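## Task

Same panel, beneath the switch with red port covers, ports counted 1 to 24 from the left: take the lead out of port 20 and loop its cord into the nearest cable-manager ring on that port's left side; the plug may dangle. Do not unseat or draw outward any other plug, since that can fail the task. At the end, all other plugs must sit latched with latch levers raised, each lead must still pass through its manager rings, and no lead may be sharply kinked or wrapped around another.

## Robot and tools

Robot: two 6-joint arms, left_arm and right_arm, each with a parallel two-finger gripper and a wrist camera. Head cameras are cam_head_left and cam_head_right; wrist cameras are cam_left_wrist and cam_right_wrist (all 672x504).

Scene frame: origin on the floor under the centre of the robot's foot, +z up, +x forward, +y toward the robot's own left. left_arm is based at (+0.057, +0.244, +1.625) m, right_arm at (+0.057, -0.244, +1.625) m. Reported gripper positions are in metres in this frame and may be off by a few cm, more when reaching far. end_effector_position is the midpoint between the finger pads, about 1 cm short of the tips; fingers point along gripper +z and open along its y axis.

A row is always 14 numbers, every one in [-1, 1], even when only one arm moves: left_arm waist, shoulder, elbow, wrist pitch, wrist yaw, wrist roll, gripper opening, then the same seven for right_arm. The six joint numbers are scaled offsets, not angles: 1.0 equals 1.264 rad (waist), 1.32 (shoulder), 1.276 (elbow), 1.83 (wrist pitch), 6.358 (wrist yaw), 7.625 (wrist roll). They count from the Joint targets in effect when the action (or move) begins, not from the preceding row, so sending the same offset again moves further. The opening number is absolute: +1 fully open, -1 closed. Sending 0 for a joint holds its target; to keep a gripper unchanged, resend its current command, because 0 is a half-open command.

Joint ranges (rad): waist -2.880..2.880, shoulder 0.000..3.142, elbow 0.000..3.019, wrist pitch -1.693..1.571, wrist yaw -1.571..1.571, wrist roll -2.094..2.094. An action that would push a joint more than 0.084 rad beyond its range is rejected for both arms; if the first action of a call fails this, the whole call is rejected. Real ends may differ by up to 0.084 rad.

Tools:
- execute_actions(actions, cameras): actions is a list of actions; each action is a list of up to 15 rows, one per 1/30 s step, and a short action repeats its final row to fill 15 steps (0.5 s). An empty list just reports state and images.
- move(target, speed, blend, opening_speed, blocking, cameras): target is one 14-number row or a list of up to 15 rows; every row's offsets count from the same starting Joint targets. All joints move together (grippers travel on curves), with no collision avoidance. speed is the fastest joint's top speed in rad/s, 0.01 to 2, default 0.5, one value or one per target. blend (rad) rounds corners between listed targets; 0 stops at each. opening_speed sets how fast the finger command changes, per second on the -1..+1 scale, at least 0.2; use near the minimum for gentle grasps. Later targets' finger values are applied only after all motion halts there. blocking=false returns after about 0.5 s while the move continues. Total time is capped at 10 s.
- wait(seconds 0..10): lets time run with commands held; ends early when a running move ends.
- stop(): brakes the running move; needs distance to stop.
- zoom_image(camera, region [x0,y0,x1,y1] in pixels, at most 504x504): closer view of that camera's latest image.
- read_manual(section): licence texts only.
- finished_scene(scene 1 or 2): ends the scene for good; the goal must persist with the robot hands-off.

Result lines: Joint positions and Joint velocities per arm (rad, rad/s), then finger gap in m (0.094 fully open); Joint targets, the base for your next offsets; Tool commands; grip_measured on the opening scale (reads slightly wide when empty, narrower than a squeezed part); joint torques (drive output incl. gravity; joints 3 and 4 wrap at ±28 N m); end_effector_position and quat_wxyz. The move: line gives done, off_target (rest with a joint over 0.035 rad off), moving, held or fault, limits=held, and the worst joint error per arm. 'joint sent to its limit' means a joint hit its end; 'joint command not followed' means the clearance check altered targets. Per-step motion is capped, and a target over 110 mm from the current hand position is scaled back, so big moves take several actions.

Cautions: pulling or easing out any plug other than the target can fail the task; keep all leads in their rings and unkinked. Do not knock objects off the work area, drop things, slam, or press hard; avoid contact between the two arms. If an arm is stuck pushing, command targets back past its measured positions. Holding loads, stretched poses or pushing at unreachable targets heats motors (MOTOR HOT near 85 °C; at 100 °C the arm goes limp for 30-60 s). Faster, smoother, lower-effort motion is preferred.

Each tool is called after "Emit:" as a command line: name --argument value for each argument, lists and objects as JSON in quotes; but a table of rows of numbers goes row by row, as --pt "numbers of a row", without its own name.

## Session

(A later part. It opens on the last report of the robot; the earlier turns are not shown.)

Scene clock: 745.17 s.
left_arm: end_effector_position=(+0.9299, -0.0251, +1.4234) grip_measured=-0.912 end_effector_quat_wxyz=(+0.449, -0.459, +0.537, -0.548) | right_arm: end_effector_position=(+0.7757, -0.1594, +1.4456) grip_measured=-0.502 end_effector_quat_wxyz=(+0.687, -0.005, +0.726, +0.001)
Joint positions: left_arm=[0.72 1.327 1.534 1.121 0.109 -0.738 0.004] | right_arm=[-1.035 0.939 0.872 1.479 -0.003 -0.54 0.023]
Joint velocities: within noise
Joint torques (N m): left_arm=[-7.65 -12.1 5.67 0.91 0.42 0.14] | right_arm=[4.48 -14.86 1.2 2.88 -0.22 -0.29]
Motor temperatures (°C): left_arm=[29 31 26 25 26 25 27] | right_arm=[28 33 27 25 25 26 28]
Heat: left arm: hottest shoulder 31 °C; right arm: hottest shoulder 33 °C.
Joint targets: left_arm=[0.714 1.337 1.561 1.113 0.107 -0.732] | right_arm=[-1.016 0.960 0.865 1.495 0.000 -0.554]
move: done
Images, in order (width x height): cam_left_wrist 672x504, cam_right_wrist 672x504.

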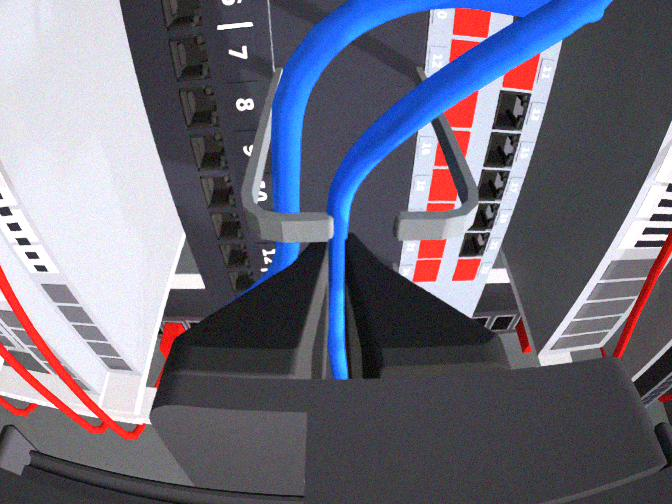

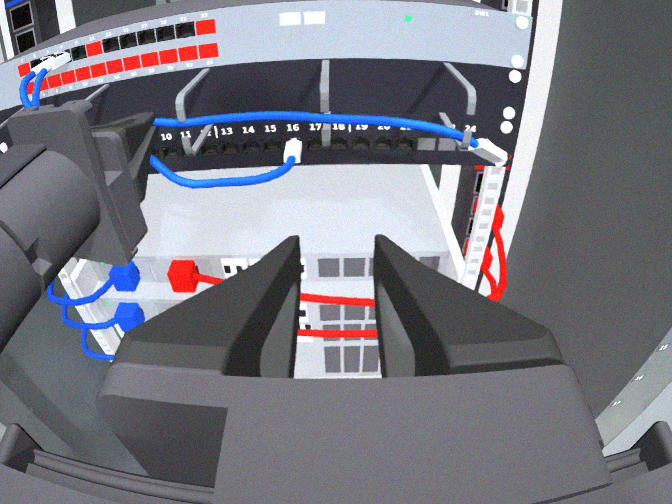

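Emit:
move --target '[0.0285, 0.0125, 0.0067, 0.0186, 0, -0.0016, -0.94, 0, 0, 0, 0, 0, 0, -0.5]' --speed 0.06 --cameras '["cam_left_wrist", "cam_right_wrist"]'

Emit:
zoom_image --camera "cam_left_wrist" --region '[200, 0, 500, 380]'

Emit:
zoom_image --camera "cam_right_wrist" --region '[0, 40, 320, 260]'

Scene clock: 762.37 s.
left_arm: end_effector_position=(+0.9296, -0.0242, +1.4187) grip_measured=-0.912 end_effector_quat_wxyz=(+0.455, -0.457, +0.536, -0.544) | right_arm: end_effector_position=(+0.7757, -0.1594, +1.4456) grip_measured=-0.502 end_effector_quat_wxyz=(+0.687, -0.005, +0.726, +0.001)
Joint positions: left_arm=[0.73 1.338 1.541 1.135 0.109 -0.738 0.004] | right_arm=[-1.035 0.939 0.872 1.479 -0.003 -0.54 0.023]
Joint velocities: within noise
Joint torques (N m): left_arm=[-5.83 -12.16 5.64 1.57 0.42 0.03] | right_arm=[4.66 -14.51 1.25 2.88 -0.22 -0.28]
Motor temperatures (°C): left_arm=[29 32 26 25 26 25 27] | right_arm=[28 33 27 25 25 26 28]
Heat: left arm: hottest shoulder 32 °C; right arm: hottest shoulder 33 °C.
Joint targets: left_arm=[0.750 1.354 1.569 1.147 0.107 -0.744] | right_arm=[-1.016 0.960 0.865 1.495 0.000 -0.554]
move: done
Images, in order (width x height): cam_left_wrist 672x504, cam_right_wrist 672x504.

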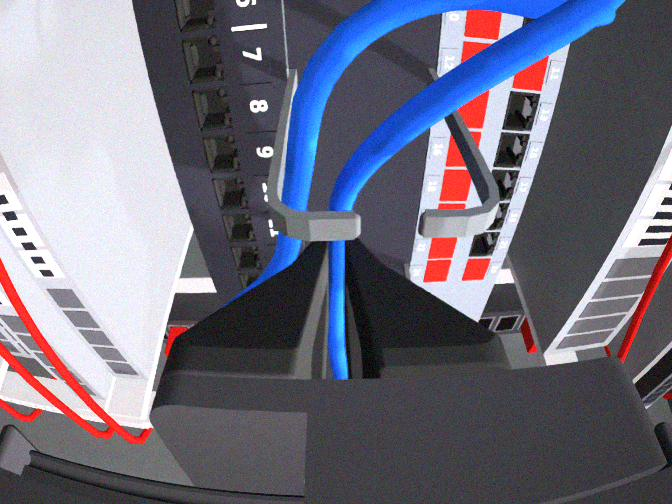

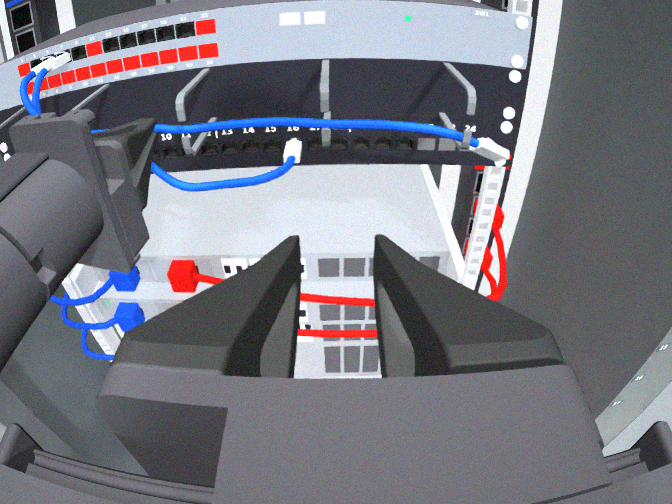

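Scaled by 1.326 from the camera's 672x504 image, which has a finer 960x720 frame.

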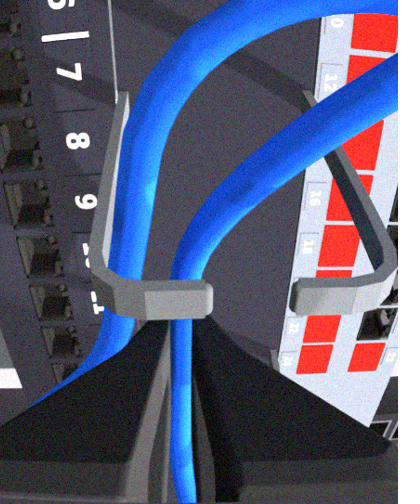

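Scaled by 1.575 from the camera's 672x504 image, which has a finer 960x720 frame.

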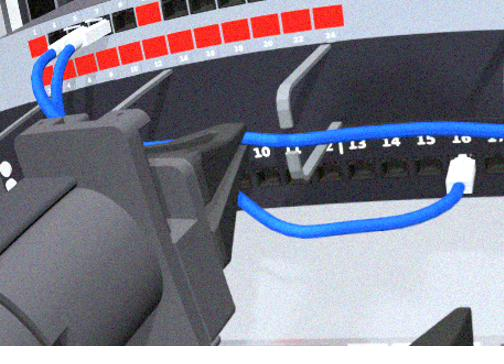

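Emit:
move --target '[0.0095, 0, 0, 0.005, 0, -0.001, -0.94, 0, 0, 0, 0, 0, 0, -0.5]' --speed 0.06 --cameras '["cam_left_wrist"]'

Emit:
move --target '[0, 0, 0, 0, 0, 0, -0.7, 0, 0, 0, 0, 0, 0, -0.5]' --opening_speed 0.2 --cameras '["cam_left_wrist", "cam_right_wrist"]'

Emit:
zoom_image --camera "cam_left_wrist" --region '[200, 0, 500, 380]'

Emit:
zoom_image --camera "cam_right_wrist" --region '[0, 40, 320, 260]'

Scene clock: 770.97 s.
left_arm: end_effector_position=(+0.9294, -0.0225, +1.4170) grip_measured=-0.912 end_effector_quat_wxyz=(+0.458, -0.456, +0.536, -0.544) | right_arm: end_effector_position=(+0.7757, -0.1594, +1.4456) grip_measured=-0.502 end_effector_quat_wxyz=(+0.687, -0.005, +0.726, +0.001)
Joint positions: left_arm=[0.736 1.34 1.542 1.142 0.112 -0.74 0.004] | right_arm=[-1.035 0.939 0.872 1.479 -0.003 -0.54 0.023]
Joint velocities: within noise
Joint torques (N m): left_arm=[-4.66 -12.1 5.87 1.58 0.31 -0.04] | right_arm=[4.6 -14.62 1.18 2.91 -0.23 -0.29]
Motor temperatures (°C): left_arm=[29 31 26 25 26 25 27] | right_arm=[28 33 27 25 25 26 28]
Heat: left arm: hottest shoulder 31 °C; right arm: hottest shoulder 33 °C.
Joint targets: left_arm=[0.762 1.354 1.569 1.156 0.107 -0.752] | right_arm=[-1.016 0.960 0.865 1.495 0.000 -0.554]
move: done
Images, in order (width x height): cam_left_wrist 672x504.

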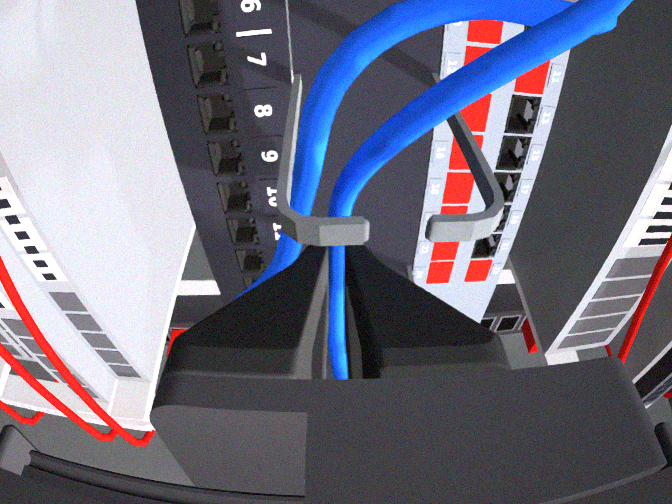

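Scene clock: 772.43 s.
left_arm: end_effector_position=(+0.9298, -0.0220, +1.4180) grip_measured=-0.704 end_effector_quat_wxyz=(+0.458, -0.455, +0.534, -0.545) | right_arm: end_effector_position=(+0.7757, -0.1594, +1.4456) grip_measured=-0.502 end_effector_quat_wxyz=(+0.687, -0.005, +0.726, +0.001)
Joint positions: left_arm=[0.737 1.34 1.543 1.145 0.115 -0.743 0.014] | right_arm=[-1.035 0.939 0.872 1.479 -0.003 -0.54 0.023]
Joint velocities: within noise
Joint torques (N m): left_arm=[-5.13 -12.34 5.67 1.68 0.24 -0.01] | right_arm=[4.48 -14.56 1.14 2.92 -0.22 -0.29]
Motor temperatures (°C): left_arm=[29 31 26 25 26 25 27] | right_arm=[28 33 27 25 25 26 28]
Heat: left arm: hottest shoulder 31 °C; right arm: hottest shoulder 33 °C.
Joint targets: left_arm=[0.763 1.354 1.569 1.156 0.107 -0.752] | right_arm=[-1.016 0.960 0.865 1.495 0.000 -0.554]
move: done
Images, in order (width x height): cam_left_wrist 672x504, cam_right_wrist 672x504.

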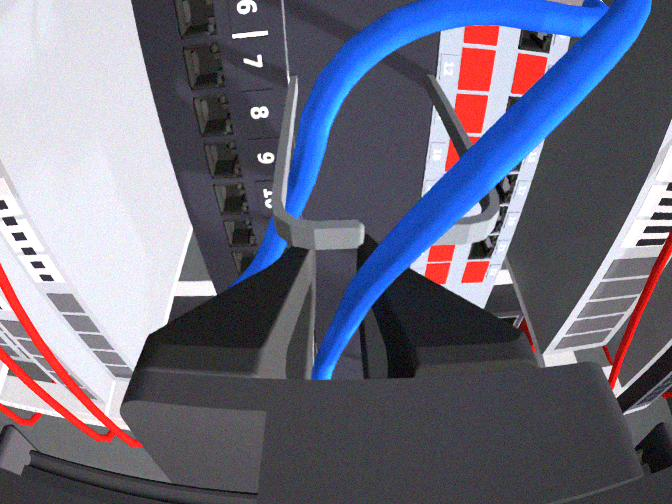

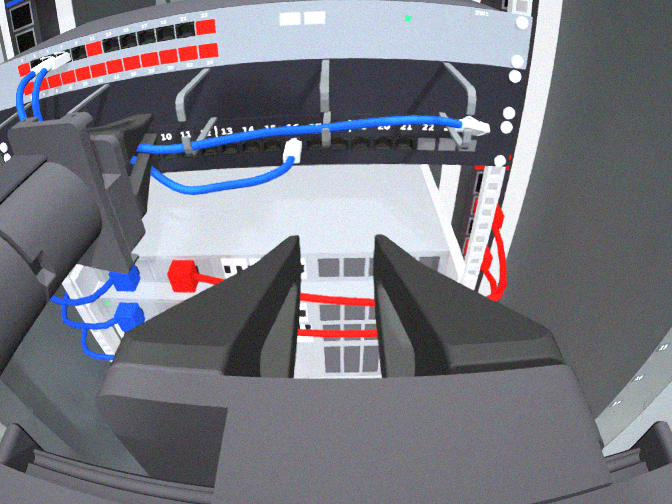

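Scaled by 1.326 from the camera's 672x504 image, which has a finer 960x720 frame.

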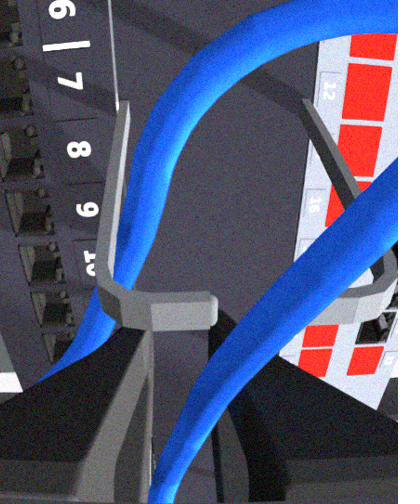

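Scaled by 1.575 from the camera's 672x504 image, which has a finer 960x720 frame.

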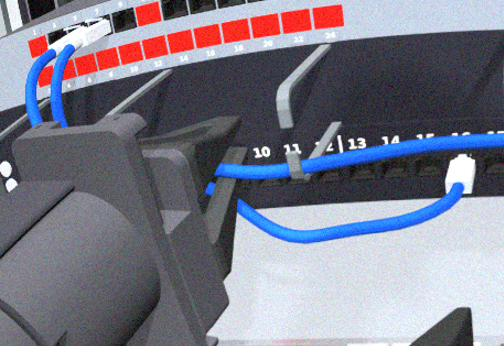

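Emit:
move --target '[-0.0688, 0, -0.1473, 0.0776, 0, 0.0075, -0.5, 0, 0, 0, 0, 0, 0, -0.5]' --speed 0.1 --opening_speed 0.2 --cameras '["cam_left_wrist", "cam_right_wrist"]'

Emit:
zoom_image --camera "cam_left_wrist" --region '[200, 0, 500, 380]'

Emit:
zoom_image --camera "cam_right_wrist" --region '[0, 40, 320, 260]'

Scene clock: 824.97 s.
left_arm: end_effector_position=(+0.8706, -0.0477, +1.4199) grip_measured=-0.503 end_effector_quat_wxyz=(+0.452, -0.455, +0.537, -0.549) | right_arm: end_effector_position=(+0.7757, -0.1594, +1.4456) grip_measured=-0.502 end_effector_quat_wxyz=(+0.687, -0.005, +0.726, +0.001)
Joint positions: left_arm=[0.691 1.342 1.387 1.284 0.109 -0.703 0.023] | right_arm=[-1.035 0.939 0.872 1.479 -0.003 -0.54 0.023]
Joint velocities: within noise
Joint torques (N m): left_arm=[-9.64 -11.11 2.19 1.61 0.45 0.15] | right_arm=[4.6 -14.62 1.17 2.88 -0.22 -0.29]
Motor temperatures (°C): left_arm=[29 32 27 25 25 25 26] | right_arm=[28 33 27 25 25 26 28]
Heat: left arm: hottest shoulder 32 °C; right arm: hottest shoulder 33 °C.
Joint targets: left_arm=[0.675 1.354 1.382 1.298 0.107 -0.695] | right_arm=[-1.016 0.960 0.865 1.495 0.000 -0.554]
move: done
Images, in order (width x height): cam_left_wrist 672x504, cam_right_wrist 672x504.

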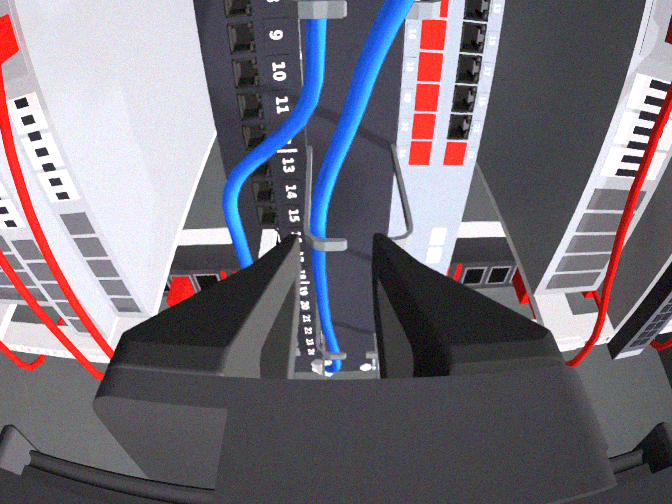

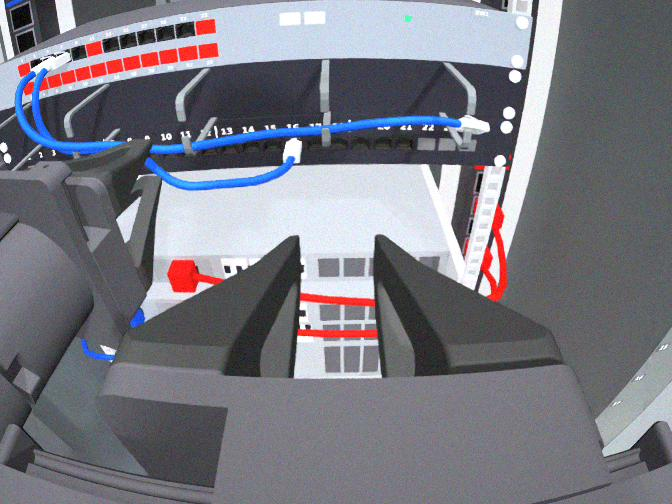

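Scaled by 1.326 from the camera's 672x504 image, which has a finer 960x720 frame.

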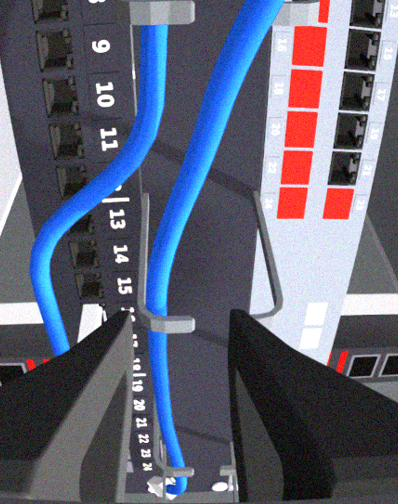

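Scaled by 1.575 from the camera's 672x504 image, which has a finer 960x720 frame.

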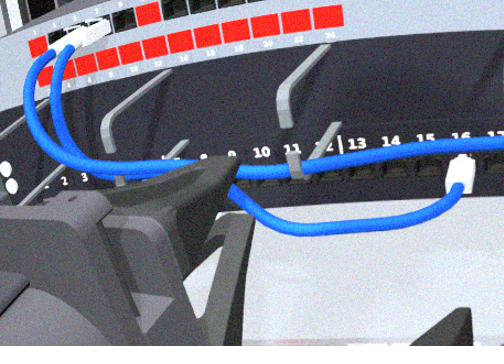

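Emit:
move --target '[0.0032, -0.0871, -0.1865, 0.0989, -0.0091, 0.002, -0.5, 0, 0, 0, 0, 0, 0, -0.5]' --speed 0.25 --cameras '["cam_left_wrist", "cam_right_wrist"]'

Emit:
zoom_image --camera "cam_left_wrist" --region '[220, 0, 470, 380]'

Emit:
zoom_image --camera "cam_right_wrist" --region '[0, 40, 320, 260]'

Emit:
zoom_image --camera "cam_right_wrist" --region '[0, 90, 150, 230]'

Scene clock: 832.17 s.
left_arm: end_effector_position=(+0.8095, -0.0119, +1.4358) grip_measured=-0.503 end_effector_quat_wxyz=(+0.468, -0.472, +0.532, -0.524) | right_arm: end_effector_position=(+0.7757, -0.1594, +1.4456) grip_measured=-0.502 end_effector_quat_wxyz=(+0.687, -0.005, +0.726, +0.001)
Joint positions: left_arm=[0.691 1.251 1.15 1.465 0.051 -0.688 0.023] | right_arm=[-1.035 0.939 0.872 1.479 -0.003 -0.54 0.023]
Joint velocities: within noise
Joint torques (N m): left_arm=[-7.77 -11.4 1.28 1.68 0.42 0.16] | right_arm=[4.66 -14.56 1.24 2.91 -0.23 -0.29]
Motor temperatures (°C): left_arm=[29 31 26 25 25 25 26] | right_arm=[28 33 27 25 25 26 28]
Heat: left arm: hottest shoulder 31 °C; right arm: hottest shoulder 33 °C.
Joint targets: left_arm=[0.679 1.239 1.144 1.479 0.049 -0.680] | right_arm=[-1.016 0.960 0.865 1.495 0.000 -0.554]
move: done
Images, in order (width x height): cam_left_wrist 672x504, cam_right_wrist 672x504.

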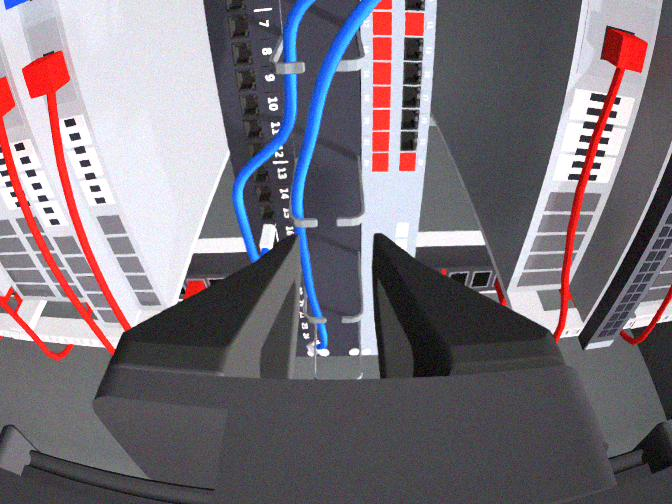

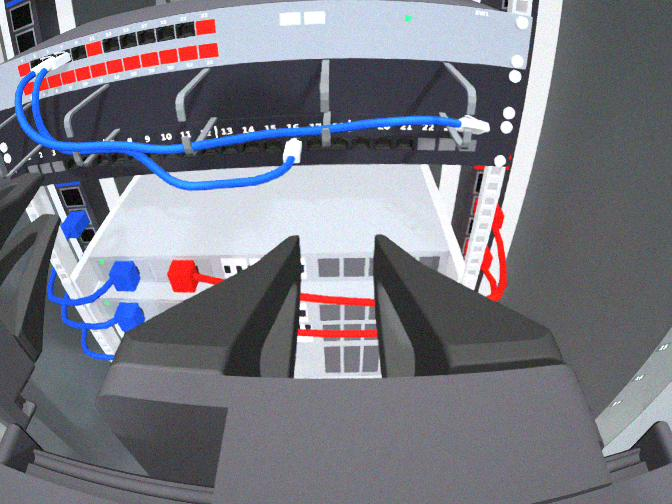

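Scaled by 1.326 from the camera's 672x504 image, which has a finer 960x720 frame.

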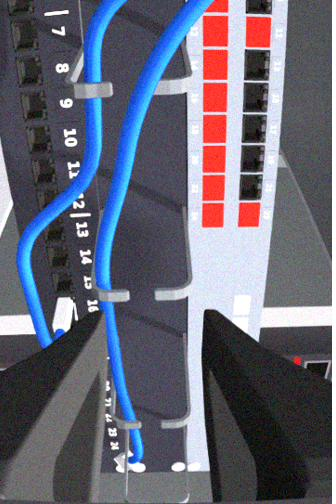

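Scaled by 1.575 from the camera's 672x504 image, which has a finer 960x720 frame.

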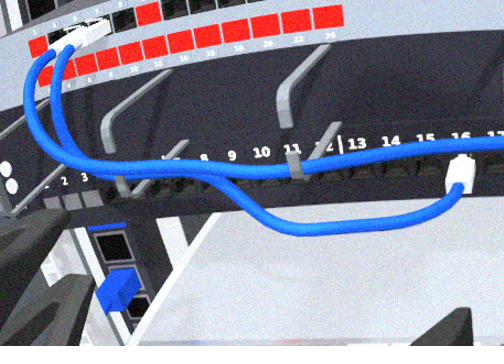

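Scaled by 3.360 from the camera's 672x504 image, which has a finer 960x720 frame.

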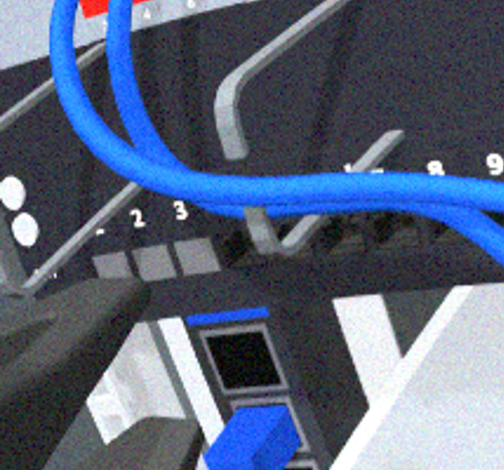

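Emit:
move --target '[0.23, -0.2, -0.097, -0.2115, 0.061, -0.0216, -0.5, 0, 0, 0, 0, 0, 0, -0.5]' --speed 0.2 --cameras '["cam_left_wrist", "cam_right_wrist"]'

Scene clock: 875.30 s.
left_arm: end_effector_position=(+0.7999, +0.0410, +1.4403) grip_measured=-0.503 end_effector_quat_wxyz=(+0.369, -0.339, +0.621, -0.603) | right_arm: end_effector_position=(+0.7757, -0.1594, +1.4456) grip_measured=-0.502 end_effector_quat_wxyz=(+0.687, -0.005, +0.726, +0.001)
Joint positions: left_arm=[0.957 0.985 1.025 1.1 0.435 -0.836 0.023] | right_arm=[-1.035 0.939 0.872 1.479 -0.003 -0.54 0.023]
Joint velocities: within noise
Joint torques (N m): left_arm=[-1.49 -14.04 2.56 1.16 0.52 0.04] | right_arm=[4.48 -14.62 1.22 2.86 -0.23 -0.29]
Motor temperatures (°C): left_arm=[29 31 26 25 25 25 26] | right_arm=[28 33 27 25 25 26 28]
Heat: left arm: hottest shoulder 31 °C; right arm: hottest shoulder 33 °C.
Joint targets: left_arm=[0.970 0.975 1.020 1.092 0.437 -0.844] | right_arm=[-1.016 0.960 0.865 1.495 0.000 -0.554]
move: done
Images, in order (width x height): cam_left_wrist 672x504, cam_right_wrist 672x504.

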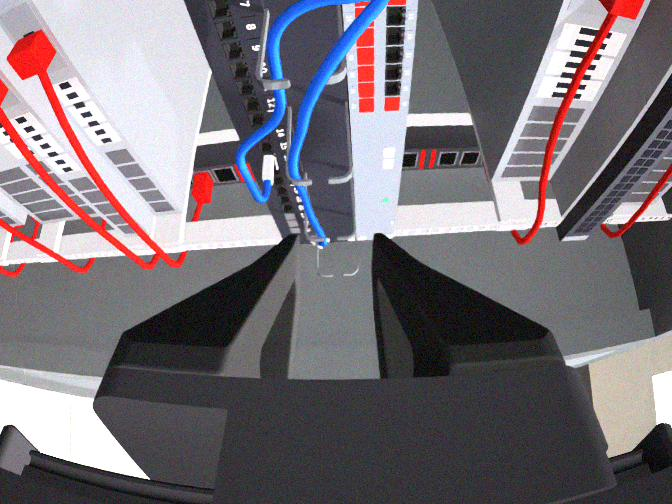

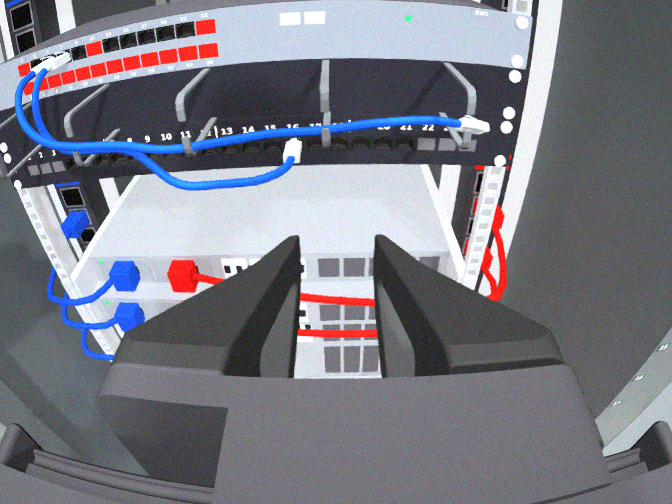

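Emit:
zoom_image --camera "cam_left_wrist" --region '[220, 0, 420, 260]'

Scaled by 1.938 from the camera's 672x504 image, which has a finer 960x720 frame.

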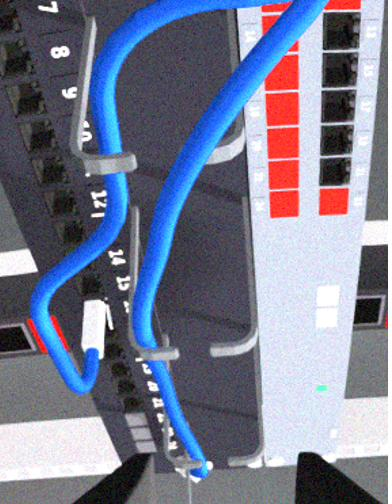

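Emit:
move --pt "-0.23 0.2 0.097 0.2115 -0.061 0.0216 -0.35 0 0 0 0 0 0 -0.5" --pt "-0.202 0.2784 0.3331 0.0754 -0.0524 0.0182 -0.35 0 0 0 0 0 0 -0.5" --speed '[0.25, 0.15]' --cameras '["cam_left_wrist", "cam_right_wrist"]'

Emit:
zoom_image --camera "cam_left_wrist" --region '[200, 0, 500, 380]'

Emit:
zoom_image --camera "cam_right_wrist" --region '[0, 40, 320, 260]'

Scene clock: 914.67 s.
left_arm: end_effector_position=(+0.8898, -0.0367, +1.4237) grip_measured=-0.353 end_effector_quat_wxyz=(+0.457, -0.455, +0.538, -0.542) | right_arm: end_effector_position=(+0.7757, -0.1594, +1.4456) grip_measured=-0.502 end_effector_quat_wxyz=(+0.687, -0.005, +0.726, +0.001)
Joint positions: left_arm=[0.698 1.327 1.424 1.238 0.102 -0.697 0.03] | right_arm=[-1.035 0.939 0.872 1.479 -0.003 -0.54 0.023]
Joint velocities: within noise
Joint torques (N m): left_arm=[-6.36 -11.28 4.57 0.94 0.57 0.02] | right_arm=[4.66 -14.39 1.16 2.85 -0.22 -0.29]
Motor temperatures (°C): left_arm=[29 32 25 25 26 25 26] | right_arm=[28 33 27 25 25 26 28]
Heat: left arm: hottest shoulder 32 °C; right arm: hottest shoulder 33 °C.
Joint targets: left_arm=[0.715 1.342 1.445 1.230 0.104 -0.706] | right_arm=[-1.016 0.960 0.865 1.495 0.000 -0.554]
move: done
Images, in order (width x height): cam_left_wrist 672x504, cam_right_wrist 672x504.

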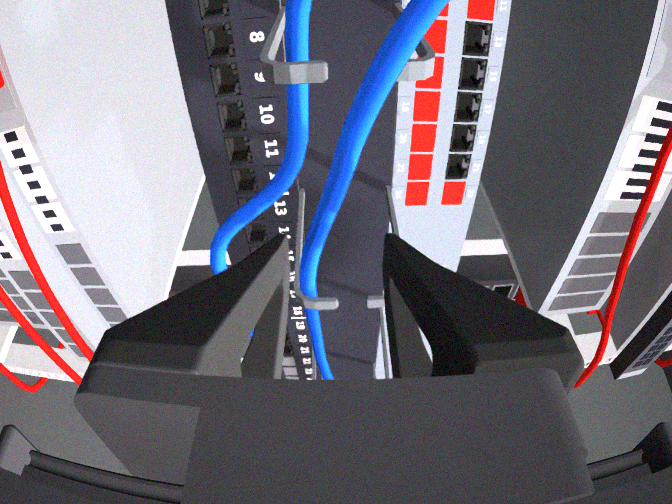

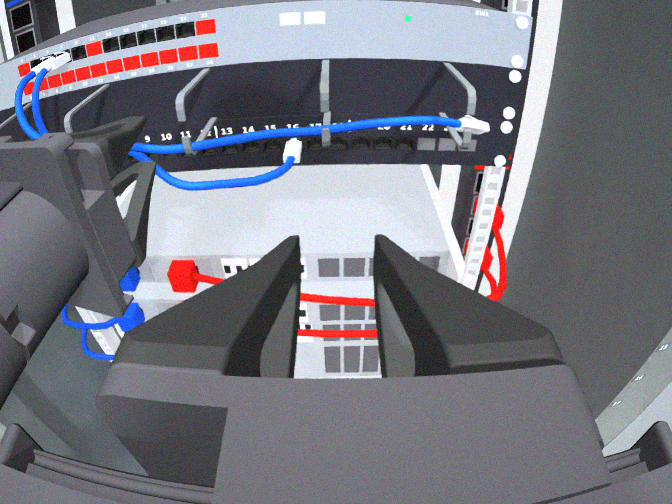

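Scaled by 1.326 from the camera's 672x504 image, which has a finer 960x720 frame.

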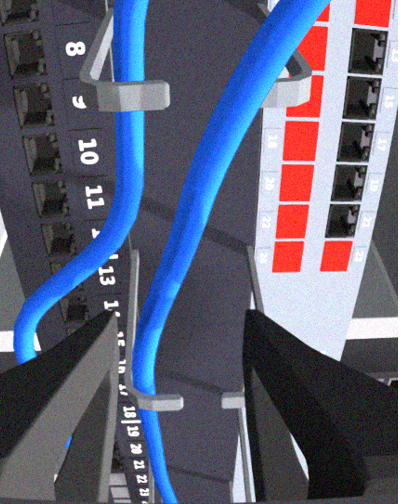

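Scaled by 1.575 from the camera's 672x504 image, which has a finer 960x720 frame.

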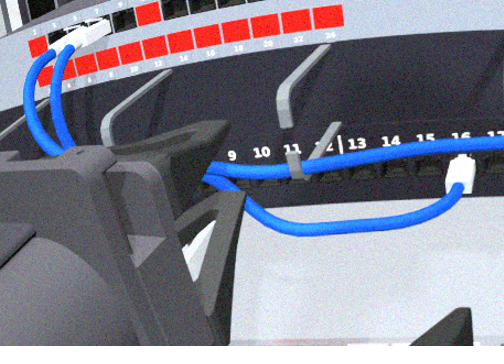

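Emit:
move --target '[0.0113, 0.0098, 0.0078, 0.0153, 0, -0.0017, -0.35, 0, 0, 0, 0, 0, 0, -0.5]' --speed 0.1 --cameras '["cam_left_wrist"]'

Emit:
move --target '[0, 0, 0, 0, 0, 0, -0.94, 0, 0, 0, 0, 0, 0, -0.5]' --opening_speed 0.3 --cameras '["cam_left_wrist", "cam_right_wrist"]'

Emit:
zoom_image --camera "cam_left_wrist" --region '[200, 0, 500, 380]'

Scene clock: 923.50 s.
left_arm: end_effector_position=(+0.8888, -0.0373, +1.4151) grip_measured=-0.353 end_effector_quat_wxyz=(+0.457, -0.455, +0.539, -0.541) | right_arm: end_effector_position=(+0.7757, -0.1594, +1.4456) grip_measured=-0.502 end_effector_quat_wxyz=(+0.687, -0.005, +0.726, +0.001)
Joint positions: left_arm=[0.712 1.341 1.433 1.244 0.102 -0.71 0.03] | right_arm=[-1.035 0.939 0.872 1.479 -0.003 -0.54 0.023]
Joint velocities: within noise
Joint torques (N m): left_arm=[-6.12 -11.52 4.68 1.74 0.58 -0.02] | right_arm=[4.54 -14.56 1.2 2.92 -0.23 -0.31]
Motor temperatures (°C): left_arm=[29 32 25 25 26 25 26] | right_arm=[28 33 27 25 25 26 28]
Heat: left arm: hottest shoulder 32 °C; right arm: hottest shoulder 33 °C.
Joint targets: left_arm=[0.729 1.355 1.455 1.258 0.104 -0.719] | right_arm=[-1.016 0.960 0.865 1.495 0.000 -0.554]
move: done
Images, in order (width x height): cam_left_wrist 672x504.

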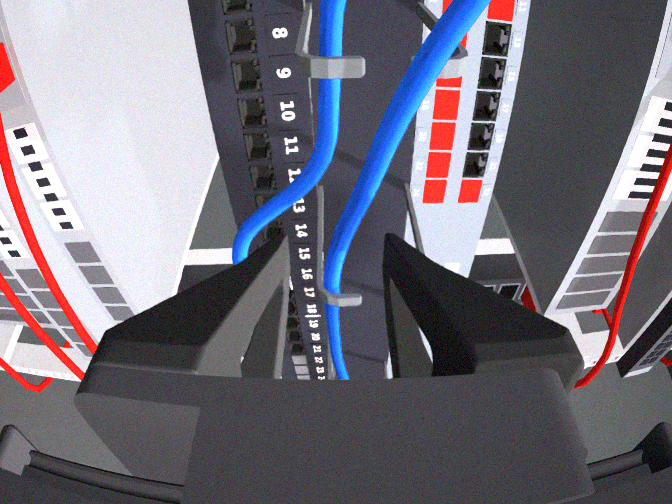

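Scene clock: 925.77 s.
left_arm: end_effector_position=(+0.8893, -0.0370, +1.4154) grip_measured=-0.936 end_effector_quat_wxyz=(+0.458, -0.456, +0.538, -0.541) | right_arm: end_effector_position=(+0.7757, -0.1594, +1.4456) grip_measured=-0.502 end_effector_quat_wxyz=(+0.687, -0.005, +0.726, +0.001)
Joint positions: left_arm=[0.712 1.341 1.435 1.244 0.102 -0.711 0.003] | right_arm=[-1.035 0.939 0.872 1.479 -0.003 -0.54 0.023]
Joint velocities: within noise
Joint torques (N m): left_arm=[-6.42 -11.16 4.55 1.72 0.56 0] | right_arm=[4.48 -14.45 1.2 2.86 -0.22 -0.28]
Motor temperatures (°C): left_arm=[29 32 25 25 26 25 25] | right_arm=[28 33 27 25 25 26 28]
Heat: left arm: hottest shoulder 32 °C; right arm: hottest shoulder 33 °C.
Joint targets: left_arm=[0.729 1.355 1.455 1.258 0.104 -0.719] | right_arm=[-1.016 0.960 0.865 1.495 0.000 -0.554]
move: done
Images, in order (width x height): cam_left_wrist 672x504, cam_right_wrist 672x504.

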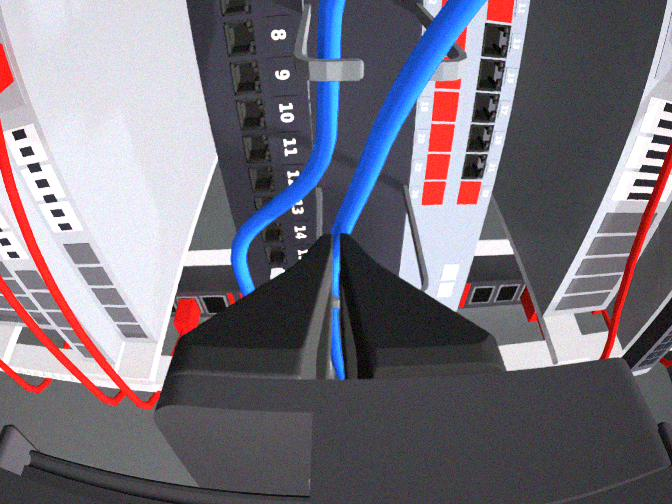

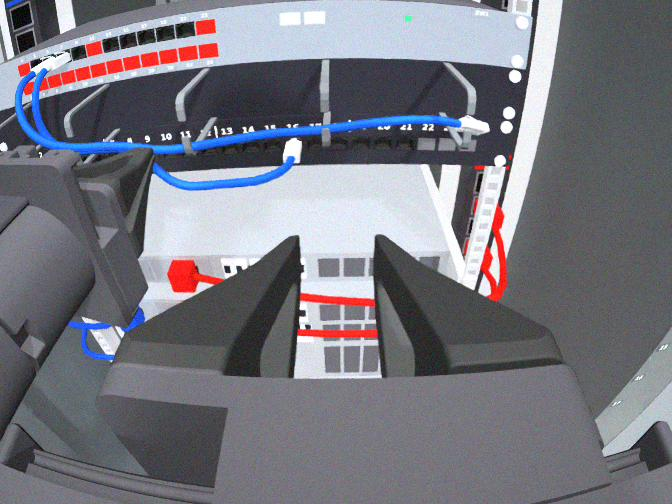

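Scaled by 1.326 from the camera's 672x504 image, which has a finer 960x720 frame.

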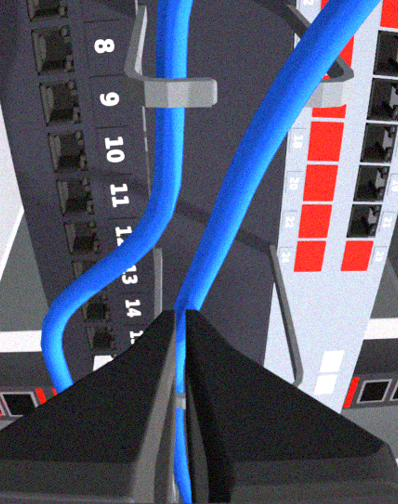

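Emit:
move --pt "0 0 0 0 0 0 -0.5 0 0 0 0 0 0 -0.5" --pt "0 0.007 0.036 -0.031 0 0 -0.5 0 0 0 0 0 0 -0.5" --pt "0 0.007 0.036 -0.031 0 0 -0.94 0 0 0 0 0 0 -0.5" --speed 0.1 --opening_speed 0.3 --cameras '["cam_left_wrist", "cam_right_wrist"]'

Emit:
zoom_image --camera "cam_left_wrist" --region '[200, 0, 500, 380]'

Scene clock: 935.30 s.
left_arm: end_effector_position=(+0.9036, -0.0367, +1.4160) grip_measured=-0.903 end_effector_quat_wxyz=(+0.458, -0.456, +0.538, -0.541) | right_arm: end_effector_position=(+0.7757, -0.1594, +1.4456) grip_measured=-0.502 end_effector_quat_wxyz=(+0.687, -0.005, +0.726, +0.001)
Joint positions: left_arm=[0.712 1.349 1.48 1.209 0.103 -0.711 0.005] | right_arm=[-1.035 0.939 0.872 1.479 -0.003 -0.54 0.023]
Joint velocities: within noise
Joint torques (N m): left_arm=[-6.01 -11.05 4.83 0.92 0.58 -0.02] | right_arm=[4.66 -14.74 1.21 2.84 -0.23 -0.28]
Motor temperatures (°C): left_arm=[29 32 25 25 26 25 25] | right_arm=[28 33 27 25 25 26 28]
Heat: left arm: hottest shoulder 32 °C; right arm: hottest shoulder 33 °C.
Joint targets: left_arm=[0.729 1.364 1.501 1.202 0.104 -0.718] | right_arm=[-1.016 0.960 0.865 1.495 0.000 -0.554]
move: done
Images, in order (width x height): cam_left_wrist 672x504, cam_right_wrist 672x504.

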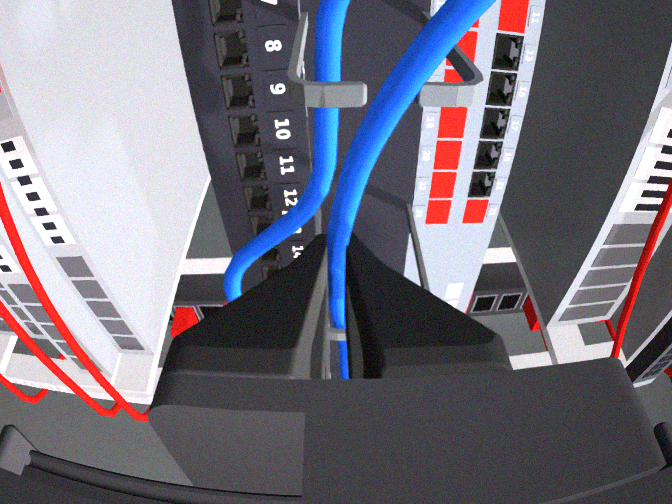

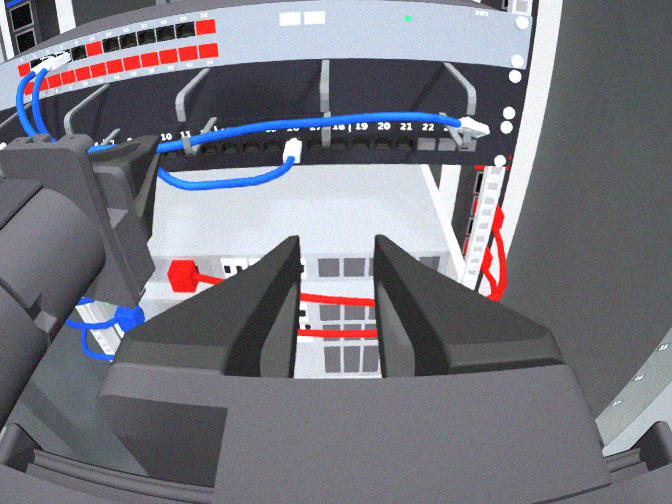

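Scaled by 1.326 from the camera's 672x504 image, which has a finer 960x720 frame.

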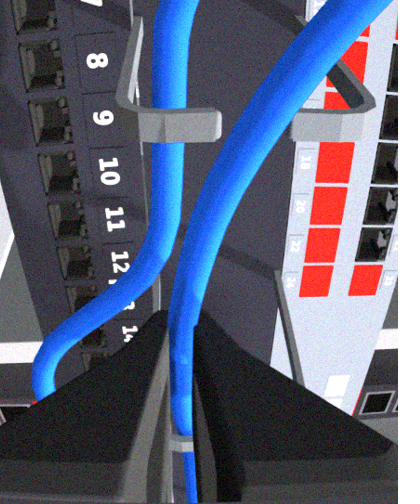

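Emit:
move --target '[0.038, -0.0841, -0.1152, 0.0295, 0.0012, -0.007, -0.94, 0, 0, 0, 0, 0, 0, -0.5]' --speed 0.08 --cameras '["cam_left_wrist", "cam_right_wrist"]'

Emit:
zoom_image --camera "cam_left_wrist" --region '[200, 0, 500, 380]'

Emit:
zoom_image --camera "cam_right_wrist" --region '[0, 30, 504, 260]'

Scene clock: 943.30 s.
left_arm: end_effector_position=(+0.8842, -0.0360, +1.4155) grip_measured=-0.906 end_effector_quat_wxyz=(+0.432, -0.455, +0.544, -0.558) | right_arm: end_effector_position=(+0.7757, -0.1594, +1.4456) grip_measured=-0.502 end_effector_quat_wxyz=(+0.687, -0.005, +0.726, +0.001)
Joint positions: left_arm=[0.724 1.311 1.402 1.205 0.13 -0.756 0.004] | right_arm=[-1.035 0.939 0.872 1.479 -0.003 -0.54 0.023]
Joint velocities: within noise
Joint torques (N m): left_arm=[-2.49 -17.03 -0.73 3.15 -0.17 -0.07] | right_arm=[4.6 -14.39 1.22 2.88 -0.22 -0.3]
Motor temperatures (°C): left_arm=[29 32 25 25 26 25 26] | right_arm=[28 33 27 25 25 26 28]
Heat: left arm: hottest shoulder 32 °C; right arm: hottest shoulder 33 °C.
Joint targets: left_arm=[0.777 1.253 1.354 1.255 0.111 -0.772] | right_arm=[-1.016 0.960 0.865 1.495 0.000 -0.554]
move: off_target (left_arm); left_arm: the shoulder is farthest, 0.058 rad from its target
Images, in order (width x height): cam_left_wrist 672x504, cam_right_wrist 672x504.

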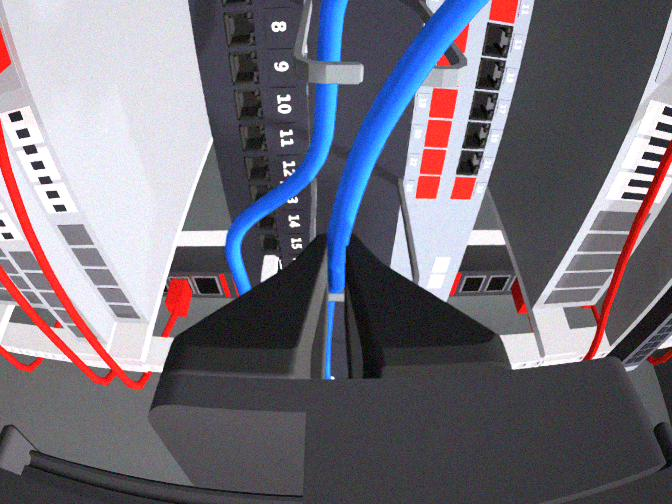

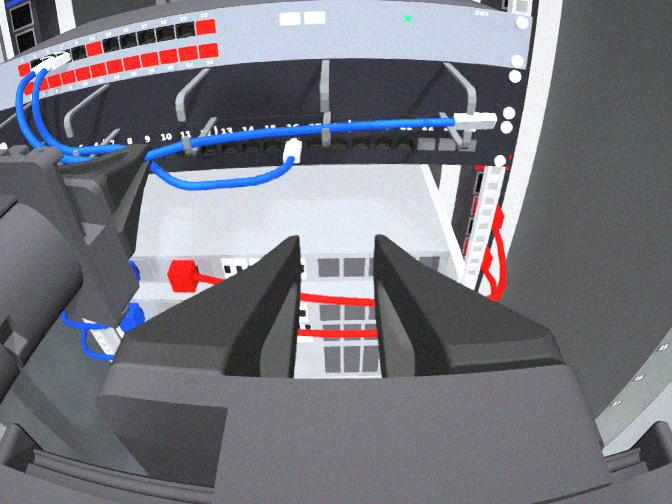

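Scaled by 1.326 from the camera's 672x504 image, which has a finer 960x720 frame.

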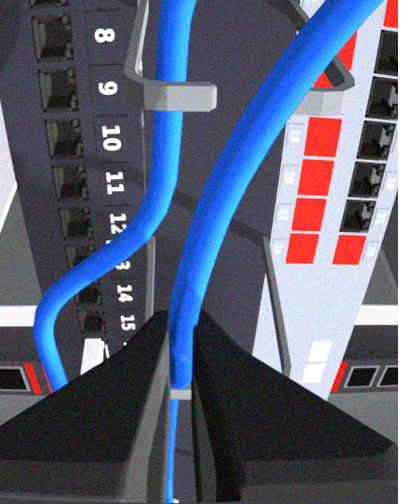

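Scaled by 1.000.

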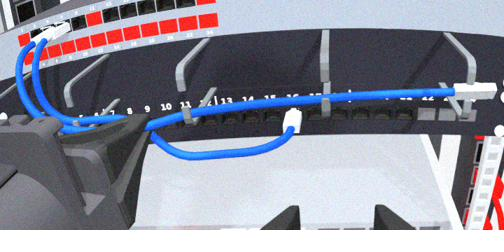

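Emit:
move --target '[-0.038, 0.0841, 0.1152, -0.0295, -0.0012, 0.007, -0.94, 0, 0, 0, 0, 0, 0, -0.5]' --speed 0.1 --cameras '["cam_left_wrist", "cam_right_wrist"]'

Emit:
zoom_image --camera "cam_right_wrist" --region '[380, 60, 540, 180]'

Scene clock: 949.33 s.
left_arm: end_effector_position=(+0.9032, -0.0352, +1.4113) grip_measured=-0.906 end_effector_quat_wxyz=(+0.454, -0.455, +0.541, -0.543) | right_arm: end_effector_position=(+0.7757, -0.1594, +1.4456) grip_measured=-0.502 end_effector_quat_wxyz=(+0.687, -0.005, +0.726, +0.001)
Joint positions: left_arm=[0.724 1.348 1.479 1.2 0.108 -0.725 0.004] | right_arm=[-1.035 0.939 0.872 1.479 -0.003 -0.54 0.023]
Joint velocities: within noise
Joint torques (N m): left_arm=[-6.89 -11.52 4.88 1.24 0.34 0.17] | right_arm=[4.6 -14.56 1.21 2.89 -0.22 -0.29]
Motor temperatures (°C): left_arm=[29 31 25 25 25 25 26] | right_arm=[28 33 27 25 25 26 28]
Heat: left arm: hottest shoulder 31 °C; right arm: hottest shoulder 33 °C.
Joint targets: left_arm=[0.729 1.364 1.501 1.202 0.104 -0.719] | right_arm=[-1.016 0.960 0.865 1.495 0.000 -0.554]
move: done
Images, in order (width x height): cam_left_wrist 672x504, cam_right_wrist 672x504.

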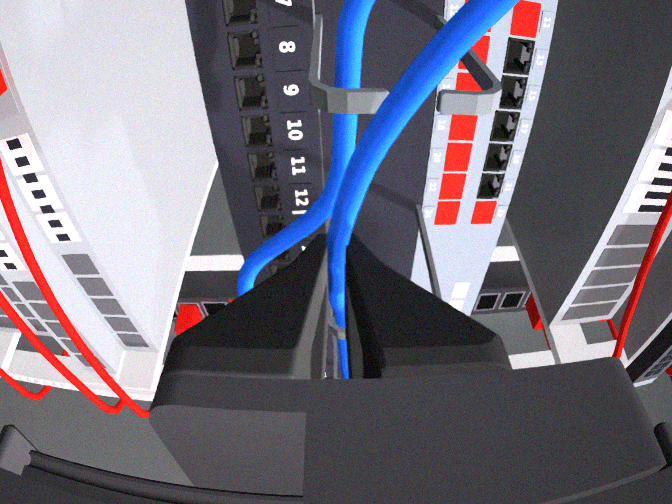

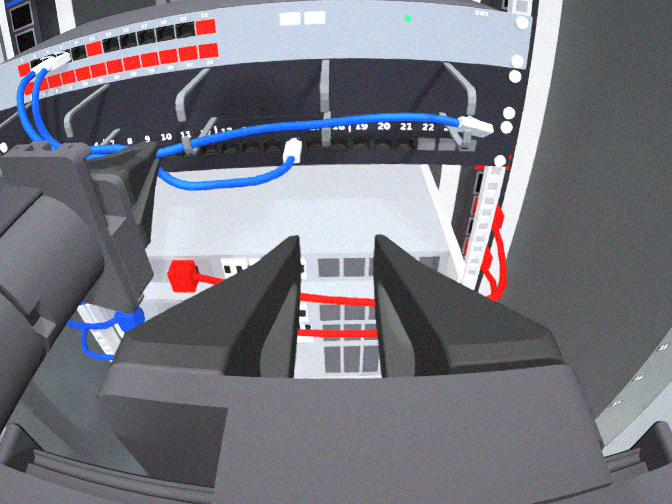

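Scaled by 3.150 from the camera's 672x504 image, which has a finer 960x720 frame.

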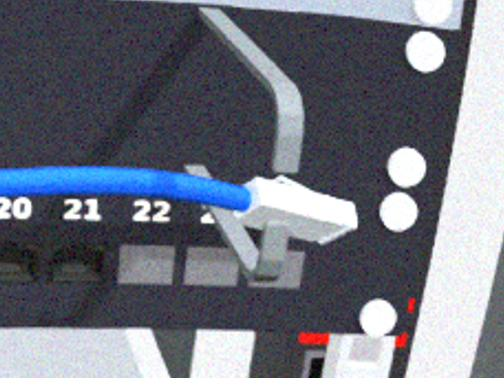

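Emit:
move --pt "0 0 0 0 0 0 -0.94 0 0.03 -0.15 0.02 0 0 -0.4" --pt "0 0 0 0 0 0 -0.94 -0.148 -0.03 -0.1 -0.05 -0.003 0.2291 -0.4" --pt "0 0 0 0 0 0 -0.94 -0.148 -0.0886 0.181 -0.2393 -0.003 0.2291 -0.4" --speed '[0.3, 0.7, 0.25]' --cameras '["cam_left_wrist", "cam_right_wrist"]'

Emit:
zoom_image --camera "cam_right_wrist" --region '[200, 0, 500, 380]'

Scene clock: 970.73 s.
left_arm: end_effector_position=(+0.9034, -0.0352, +1.4113) grip_measured=-0.906 end_effector_quat_wxyz=(+0.455, -0.455, +0.541, -0.542) | right_arm: end_effector_position=(+0.8572, -0.2014, +1.4379) grip_measured=-0.402 end_effector_quat_wxyz=(+0.440, +0.531, +0.557, +0.463)
Joint positions: left_arm=[0.724 1.348 1.479 1.2 0.108 -0.723 0.004] | right_arm=[-1.185 0.858 1.069 1.066 -0.016 1.178 0.028]
Joint velocities: within noise
Joint torques (N m): left_arm=[-7.41 -11.75 4.94 1.2 0.36 0.14] | right_arm=[0.03 -20.89 7.13 2.06 -0.32 -0.11]
Motor temperatures (°C): left_arm=[29 31 26 25 25 25 27] | right_arm=[28 33 27 25 25 26 28]
Heat: left arm: hottest shoulder 31 °C; right arm: hottest shoulder 33 °C.
Joint targets: left_arm=[0.729 1.364 1.501 1.202 0.104 -0.719] | right_arm=[-1.203 0.843 1.096 1.057 -0.019 1.193]
move: done
Images, in order (width x height): cam_left_wrist 672x504, cam_right_wrist 672x504.

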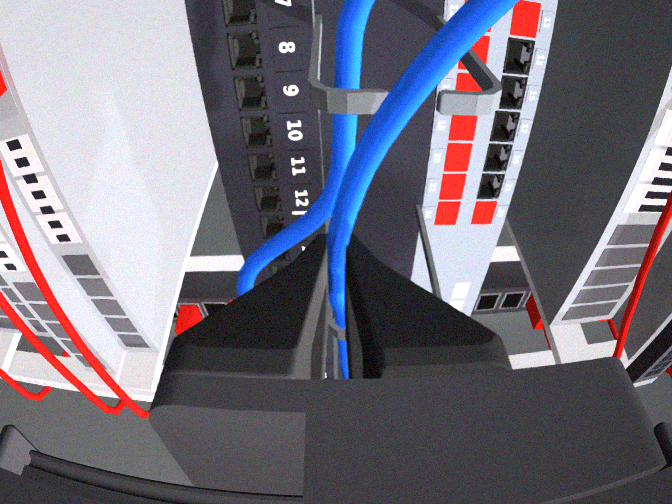

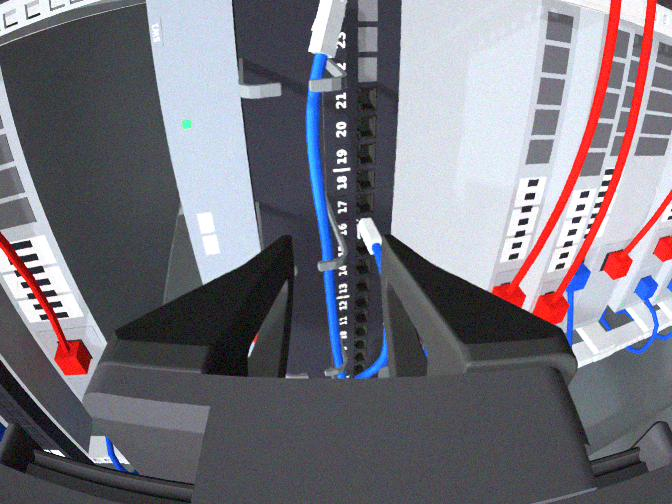

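Scaled by 1.326 from the camera's 672x504 image, which has a finer 960x720 frame.

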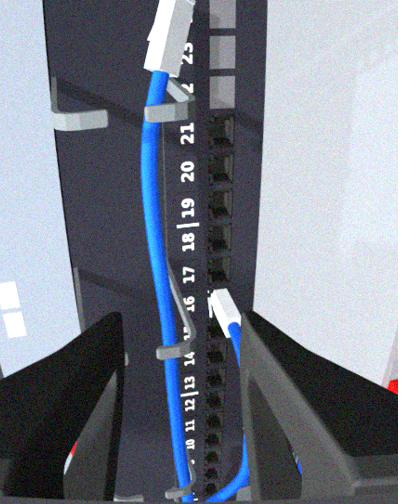

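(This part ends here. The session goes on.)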